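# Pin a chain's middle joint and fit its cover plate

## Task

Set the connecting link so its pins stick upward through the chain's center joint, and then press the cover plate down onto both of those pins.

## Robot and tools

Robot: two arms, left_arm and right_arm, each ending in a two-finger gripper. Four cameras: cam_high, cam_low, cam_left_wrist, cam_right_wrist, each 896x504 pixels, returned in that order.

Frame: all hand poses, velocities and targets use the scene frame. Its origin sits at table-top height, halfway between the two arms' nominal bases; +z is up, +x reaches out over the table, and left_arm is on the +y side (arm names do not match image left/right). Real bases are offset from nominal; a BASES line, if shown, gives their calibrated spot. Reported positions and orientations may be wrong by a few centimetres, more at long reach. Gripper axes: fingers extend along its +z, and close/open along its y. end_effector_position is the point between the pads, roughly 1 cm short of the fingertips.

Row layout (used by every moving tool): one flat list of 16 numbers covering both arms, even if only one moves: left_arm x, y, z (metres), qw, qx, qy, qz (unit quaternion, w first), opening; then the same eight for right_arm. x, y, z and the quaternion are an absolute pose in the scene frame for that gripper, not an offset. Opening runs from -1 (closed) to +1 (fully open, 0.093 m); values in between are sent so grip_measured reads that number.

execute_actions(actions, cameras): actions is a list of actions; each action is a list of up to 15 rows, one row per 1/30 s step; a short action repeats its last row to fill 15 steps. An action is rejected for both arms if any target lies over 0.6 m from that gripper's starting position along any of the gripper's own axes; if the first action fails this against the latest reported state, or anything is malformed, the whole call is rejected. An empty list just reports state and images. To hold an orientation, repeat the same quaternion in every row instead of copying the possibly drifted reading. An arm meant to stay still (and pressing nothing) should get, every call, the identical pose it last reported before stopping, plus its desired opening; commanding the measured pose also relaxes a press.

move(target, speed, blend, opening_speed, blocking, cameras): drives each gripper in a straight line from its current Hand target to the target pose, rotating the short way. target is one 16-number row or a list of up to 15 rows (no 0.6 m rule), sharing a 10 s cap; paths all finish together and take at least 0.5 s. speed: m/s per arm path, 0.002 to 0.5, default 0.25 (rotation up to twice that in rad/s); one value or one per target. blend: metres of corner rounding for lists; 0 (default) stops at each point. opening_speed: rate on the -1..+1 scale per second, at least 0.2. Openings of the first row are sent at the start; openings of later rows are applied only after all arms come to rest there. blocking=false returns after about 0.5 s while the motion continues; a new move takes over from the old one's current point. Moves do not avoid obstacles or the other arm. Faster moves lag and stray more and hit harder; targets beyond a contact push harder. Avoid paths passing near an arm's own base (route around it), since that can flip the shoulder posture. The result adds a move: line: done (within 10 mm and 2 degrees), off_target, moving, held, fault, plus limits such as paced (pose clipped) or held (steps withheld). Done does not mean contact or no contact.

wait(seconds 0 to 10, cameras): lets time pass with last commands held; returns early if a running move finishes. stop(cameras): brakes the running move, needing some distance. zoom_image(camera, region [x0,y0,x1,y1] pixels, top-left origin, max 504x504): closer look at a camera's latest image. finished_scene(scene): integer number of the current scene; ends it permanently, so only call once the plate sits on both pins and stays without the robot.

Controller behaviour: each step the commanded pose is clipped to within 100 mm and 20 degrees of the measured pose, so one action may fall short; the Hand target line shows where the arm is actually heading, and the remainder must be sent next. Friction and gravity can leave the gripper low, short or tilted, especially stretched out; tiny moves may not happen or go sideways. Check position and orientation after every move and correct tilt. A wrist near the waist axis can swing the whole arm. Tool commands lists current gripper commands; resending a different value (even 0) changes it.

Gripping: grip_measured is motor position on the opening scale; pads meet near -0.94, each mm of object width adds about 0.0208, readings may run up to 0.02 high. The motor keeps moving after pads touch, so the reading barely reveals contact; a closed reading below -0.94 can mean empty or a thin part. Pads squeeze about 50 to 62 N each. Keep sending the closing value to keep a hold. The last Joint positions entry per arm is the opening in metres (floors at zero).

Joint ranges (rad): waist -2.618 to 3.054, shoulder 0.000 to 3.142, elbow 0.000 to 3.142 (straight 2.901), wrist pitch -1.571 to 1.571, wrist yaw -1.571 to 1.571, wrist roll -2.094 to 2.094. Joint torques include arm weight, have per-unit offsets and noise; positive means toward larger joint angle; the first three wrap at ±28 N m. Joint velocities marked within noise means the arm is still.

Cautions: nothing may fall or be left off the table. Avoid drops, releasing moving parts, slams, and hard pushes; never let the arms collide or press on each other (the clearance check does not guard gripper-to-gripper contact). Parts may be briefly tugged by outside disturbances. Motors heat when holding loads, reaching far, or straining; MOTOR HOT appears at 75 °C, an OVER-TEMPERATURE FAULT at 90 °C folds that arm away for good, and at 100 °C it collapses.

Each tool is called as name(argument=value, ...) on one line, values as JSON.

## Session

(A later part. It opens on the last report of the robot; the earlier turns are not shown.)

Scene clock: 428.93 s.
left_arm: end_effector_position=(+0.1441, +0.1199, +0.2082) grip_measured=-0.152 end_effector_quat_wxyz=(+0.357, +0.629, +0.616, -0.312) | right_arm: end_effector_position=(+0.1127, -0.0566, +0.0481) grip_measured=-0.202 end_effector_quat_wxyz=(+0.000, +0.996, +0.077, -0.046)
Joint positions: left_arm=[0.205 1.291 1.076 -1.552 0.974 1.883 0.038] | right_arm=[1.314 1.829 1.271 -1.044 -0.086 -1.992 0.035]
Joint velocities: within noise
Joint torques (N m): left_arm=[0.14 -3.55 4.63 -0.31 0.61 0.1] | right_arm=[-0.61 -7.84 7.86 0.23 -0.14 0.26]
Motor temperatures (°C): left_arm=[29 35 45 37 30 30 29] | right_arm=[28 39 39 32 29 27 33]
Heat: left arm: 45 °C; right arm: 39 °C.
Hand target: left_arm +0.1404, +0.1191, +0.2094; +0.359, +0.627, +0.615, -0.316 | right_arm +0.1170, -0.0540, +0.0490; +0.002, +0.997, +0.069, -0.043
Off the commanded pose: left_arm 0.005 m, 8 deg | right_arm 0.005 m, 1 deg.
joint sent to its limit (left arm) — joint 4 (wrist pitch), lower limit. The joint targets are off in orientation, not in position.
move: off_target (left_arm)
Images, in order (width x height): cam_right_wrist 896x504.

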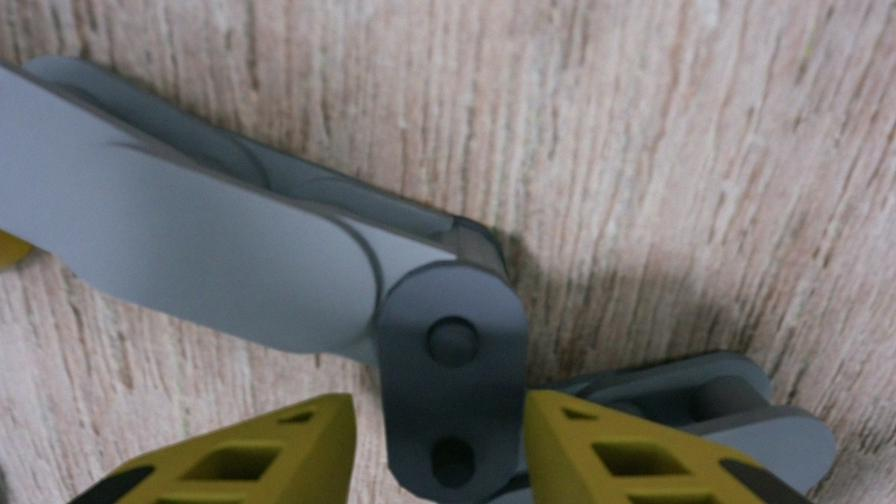

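move(target=[[0.14,0.12,0.21,0.3378,0.6385,0.5851,-0.3686,-0.15,0.1170,-0.0520,0.060,0.0028,0.9964,0.0689,-0.0436,-0.2],[0.14,0.12,0.21,0.3378,0.6385,0.5851,-0.3686,-0.15,0.1170,-0.0520,0.12,0.0028,0.9964,0.0689,-0.0436,-0.2]], speed=[0.03,0.1], blend=0.01, cameras=["cam_right_wrist","cam_left_wrist"])

zoom_image(camera="cam_right_wrist", region=[380, 180, 540, 340])

zoom_image(camera="cam_left_wrist", region=[420, 150, 580, 290])

Scene clock: 432.93 s.
left_arm: end_effector_position=(+0.1441, +0.1199, +0.2082) grip_measured=-0.152 end_effector_quat_wxyz=(+0.357, +0.629, +0.616, -0.312) | right_arm: end_effector_position=(+0.1133, -0.0543, +0.1071) grip_measured=-0.202 end_effector_quat_wxyz=(+0.019, +0.996, +0.075, -0.052)
Joint positions: left_arm=[0.205 1.291 1.076 -1.552 0.974 1.883 0.038] | right_arm=[1.314 1.829 1.508 -1.32 -0.086 -1.99 0.035]
Joint velocities: within noise
Joint torques (N m): left_arm=[0.13 -3.55 4.62 -0.32 0.62 0.1] | right_arm=[-0.49 -11.95 7.88 0.15 -0.16 0.25]
Motor temperatures (°C): left_arm=[29 35 45 37 30 30 29] | right_arm=[28 39 39 32 29 27 33]
Heat: left arm: 45 °C; right arm: 39 °C.
Hand target: left_arm +0.1404, +0.1191, +0.2094; +0.359, +0.627, +0.615, -0.316 | right_arm +0.1169, -0.0522, +0.1198; +0.003, +0.997, +0.069, -0.044
Off the commanded pose: left_arm 0.005 m, 8 deg | right_arm 0.014 m, 2 deg.
joint sent to its limit (left arm) — joint 4 (wrist pitch), lower limit. The joint targets are off in orientation, not in position.
move: off_target (left_arm, right_arm)
Images, in order (width x height): cam_left_wrist 896x504, cam_right_wrist 896x504.

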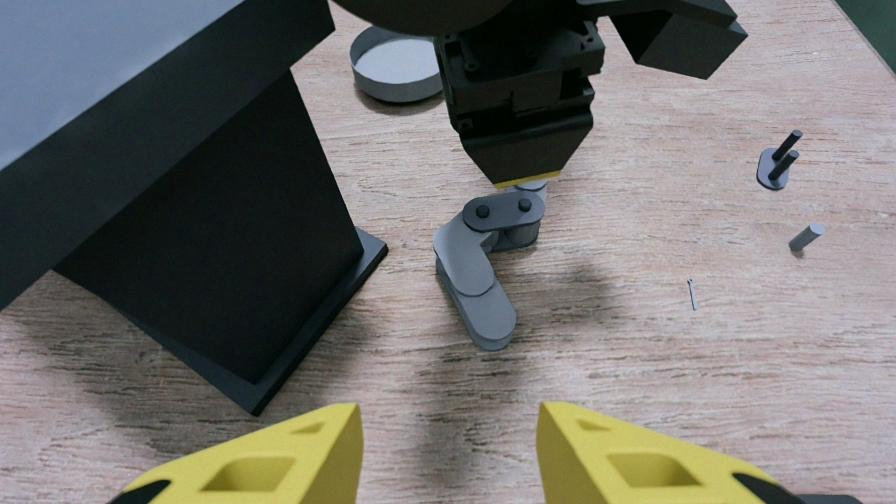

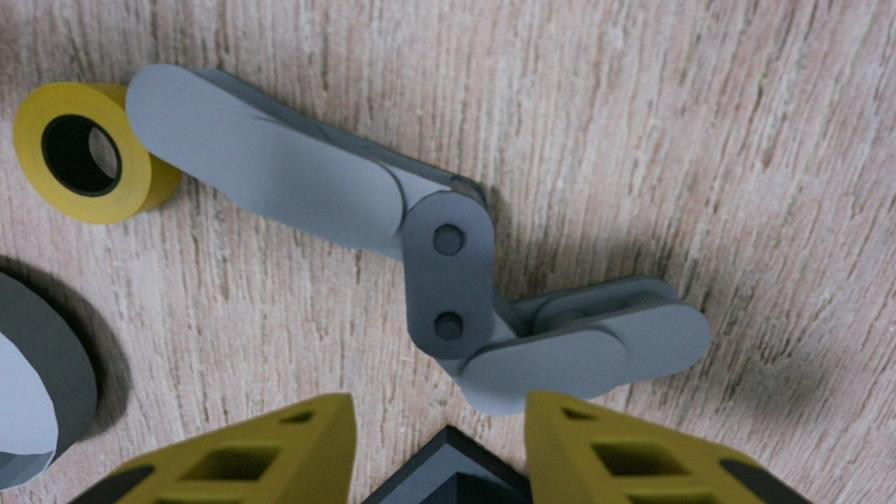

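Scaled by 3.150 from the camera's 896x504 image, which has a finer 1280x720 frame.

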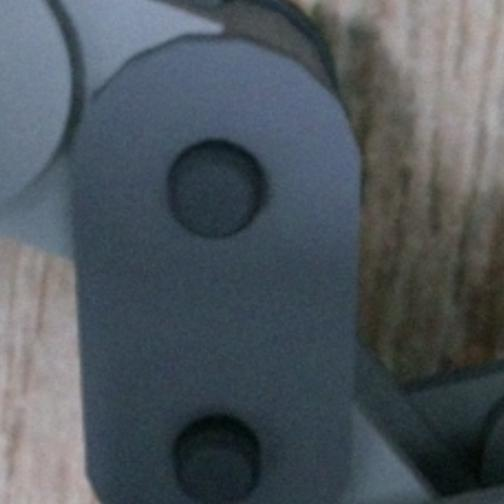

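Scaled by 3.150 from the camera's 896x504 image, which has a finer 1280x720 frame.

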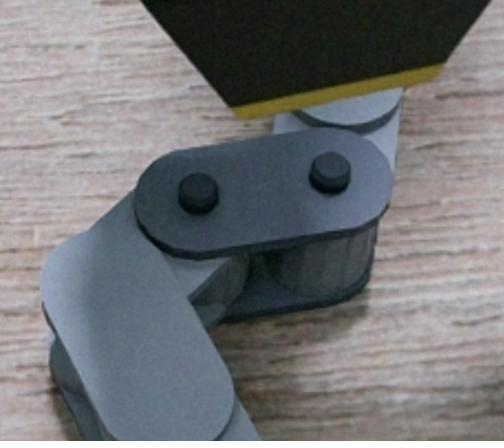

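move(target=[[0.14,0.12,0.21,0.3378,0.6385,0.5851,-0.3686,-0.15,0.1150,-0.0540,0.19,0.0028,0.9964,0.0689,-0.0436,-0.2],[0.14,0.12,0.21,0.3378,0.6385,0.5851,-0.3686,-0.15,0.085,-0.18,0.20,0.2150,-0.5978,0.7530,0.1707,-0.2]], speed=[0.12,0.25], blend=0.02, cameras=["cam_right_wrist","cam_left_wrist"])

zoom_image(camera="cam_right_wrist", region=[360, 70, 520, 200])

zoom_image(camera="cam_left_wrist", region=[450, 180, 560, 260])

Scene clock: 439.10 s.
left_arm: end_effector_position=(+0.1441, +0.1199, +0.2082) grip_measured=-0.152 end_effector_quat_wxyz=(+0.357, +0.629, +0.616, -0.312) | right_arm: end_effector_position=(+0.0856, -0.1779, +0.2047) grip_measured=-0.202 end_effector_quat_wxyz=(+0.219, -0.598, +0.750, +0.176)
Joint positions: left_arm=[0.205 1.291 1.076 -1.552 0.974 1.883 0.038] | right_arm=[1.36 0.8 0.993 -1.195 0.001 0.005 0.035]
Joint velocities: within noise
Joint torques (N m): left_arm=[0.13 -3.56 4.62 -0.31 0.61 0.1] | right_arm=[0.55 -0.18 5.48 1.44 -0.03 0.27]
Motor temperatures (°C): left_arm=[29 35 45 37 30 30 29] | right_arm=[28 39 39 32 29 27 33]
Heat: left arm: 45 °C; right arm: 39 °C.
Hand target: left_arm +0.1404, +0.1191, +0.2094; +0.359, +0.627, +0.615, -0.316 | right_arm +0.0850, -0.1800, +0.2000; +0.215, -0.598, +0.753, +0.171
Off the commanded pose: left_arm 0.005 m, 8 deg | right_arm 0.005 m, 1 deg.
joint sent to its limit (left arm) — joint 4 (wrist pitch), lower limit. The joint targets are off in orientation, not in position.
move: off_target (left_arm)
Images, in order (width x height): cam_left_wrist 896x504, cam_right_wrist 896x504.

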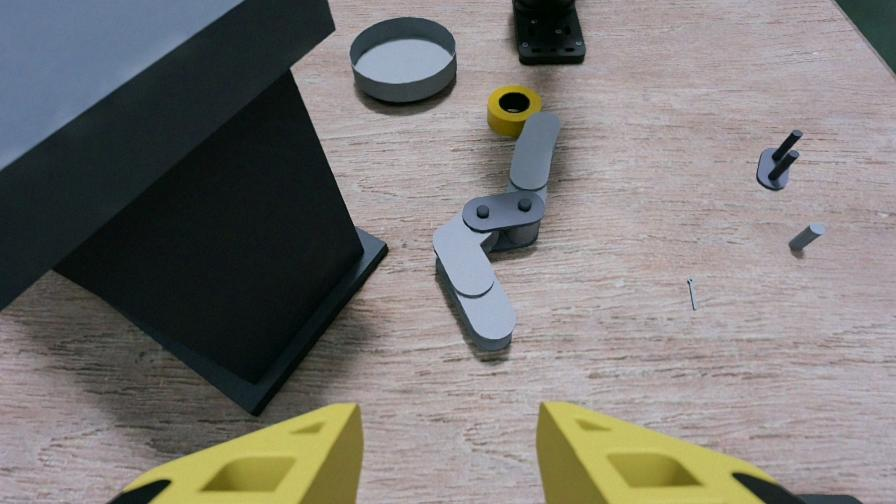

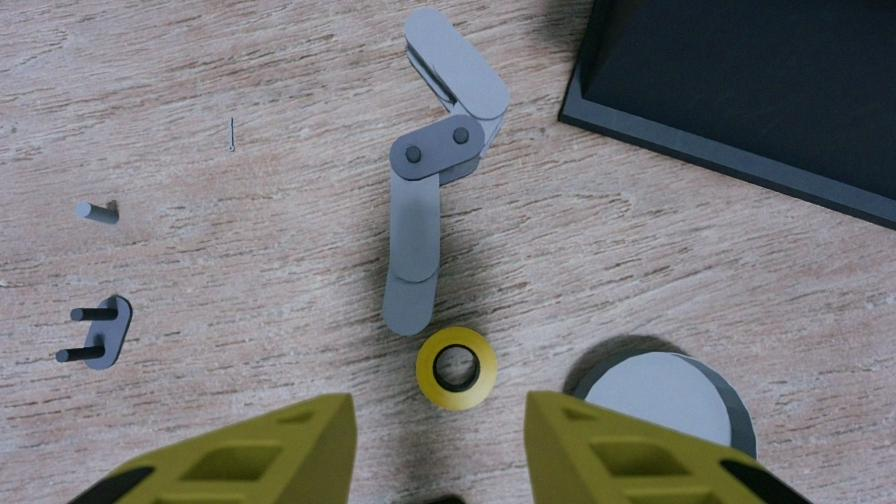

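Scaled by 3.150 from the camera's 896x504 image, which has a finer 1280x720 frame.

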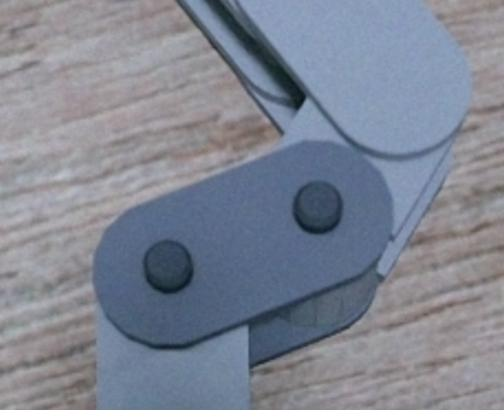

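Scaled by 4.582 from the camera's 896x504 image, which has a finer 1280x720 frame.

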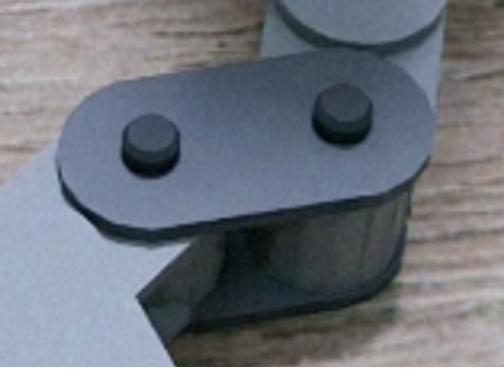

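execute_actions(actions=[])

zoom_image(camera="cam_left_wrist", region=[420, 140, 620, 260])

zoom_image(camera="cam_right_wrist", region=[340, 60, 540, 180])

Scene clock: 439.77 s.
left_arm: end_effector_position=(+0.1441, +0.1199, +0.2082) grip_measured=-0.152 end_effector_quat_wxyz=(+0.357, +0.629, +0.616, -0.312) | right_arm: end_effector_position=(+0.0856, -0.1779, +0.2047) grip_measured=-0.202 end_effector_quat_wxyz=(+0.219, -0.598, +0.750, +0.176)
Joint positions: left_arm=[0.205 1.291 1.076 -1.552 0.974 1.883 0.038] | right_arm=[1.36 0.8 0.993 -1.195 0.001 0.006 0.035]
Joint velocities: within noise
Joint torques (N m): left_arm=[0.14 -3.54 4.59 -0.31 0.61 0.1] | right_arm=[0.55 -0.18 5.5 1.44 -0.02 0.26]
Motor temperatures (°C): left_arm=[29 35 45 37 30 30 29] | right_arm=[28 39 39 32 29 27 33]
Heat: left arm: 45 °C; right arm: 39 °C.
Hand target: left_arm +0.1404, +0.1191, +0.2094; +0.359, +0.627, +0.615, -0.316 | right_arm +0.0850, -0.1800, +0.2000; +0.215, -0.598, +0.753, +0.171
Tool commands: left_gripper/opening=-0.15 right_gripper/opening=-0.2
Off the commanded pose: left_arm 0.005 m, 8 deg | right_arm 0.005 m, 1 deg.

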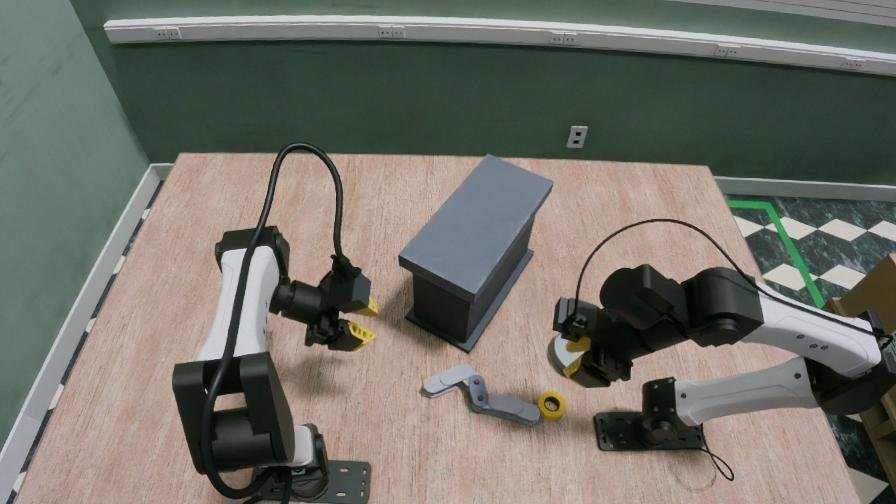

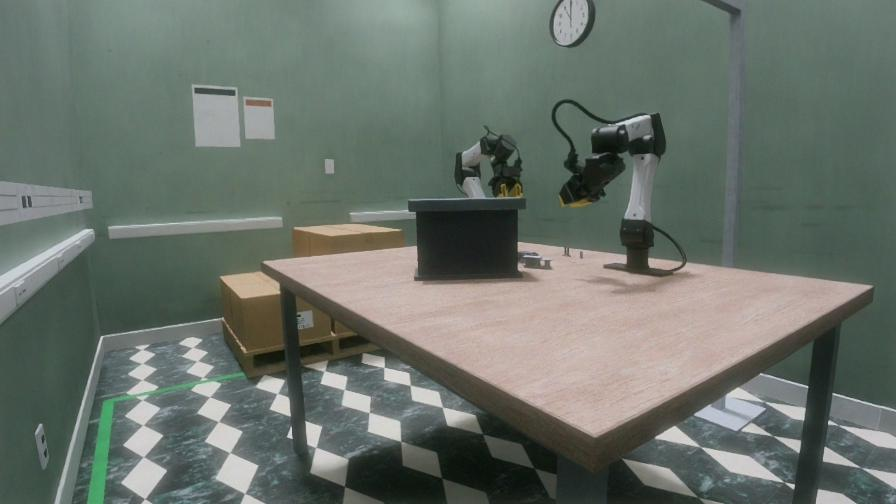

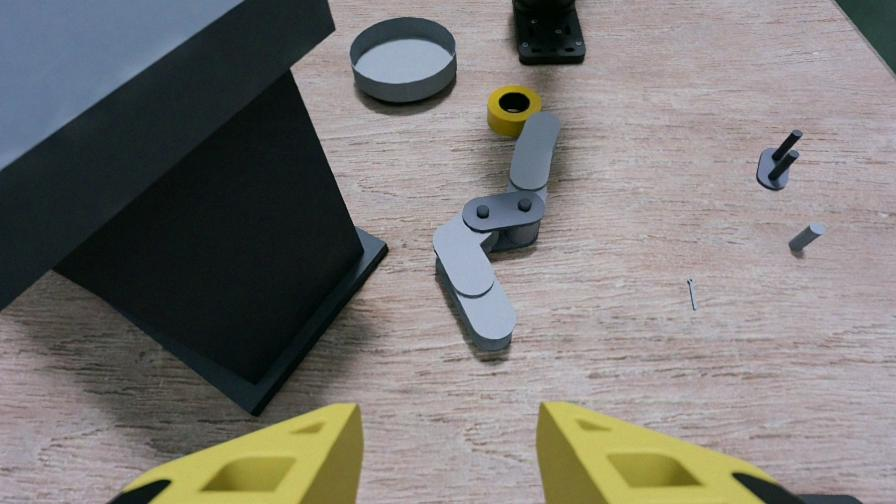

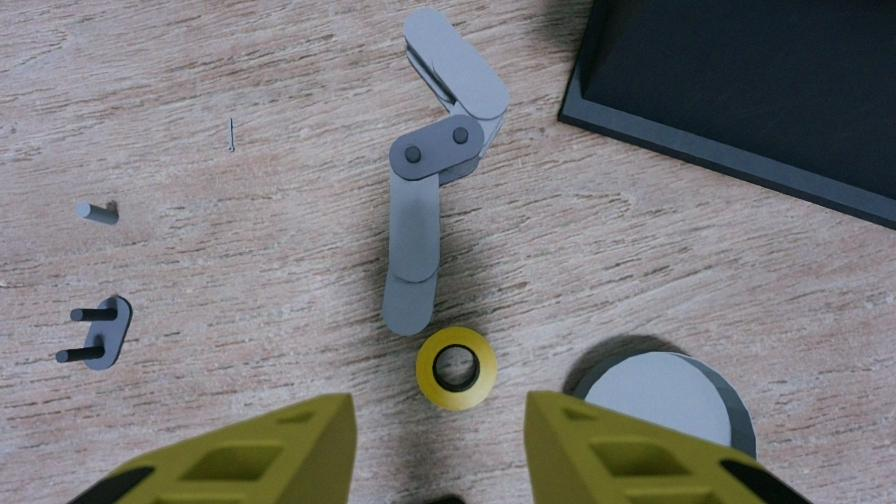

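Scaled by 2.520 from the camera's 896x504 image, which has a finer 1280x720 frame.

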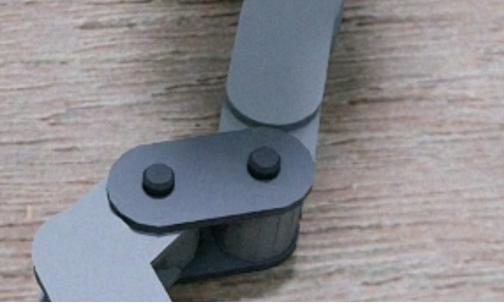

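Scaled by 2.520 from the camera's 896x504 image, which has a finer 1280x720 frame.

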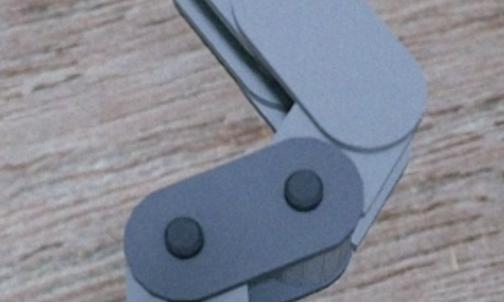

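finished_scene(scene=2)

The scene is finished: the task was done.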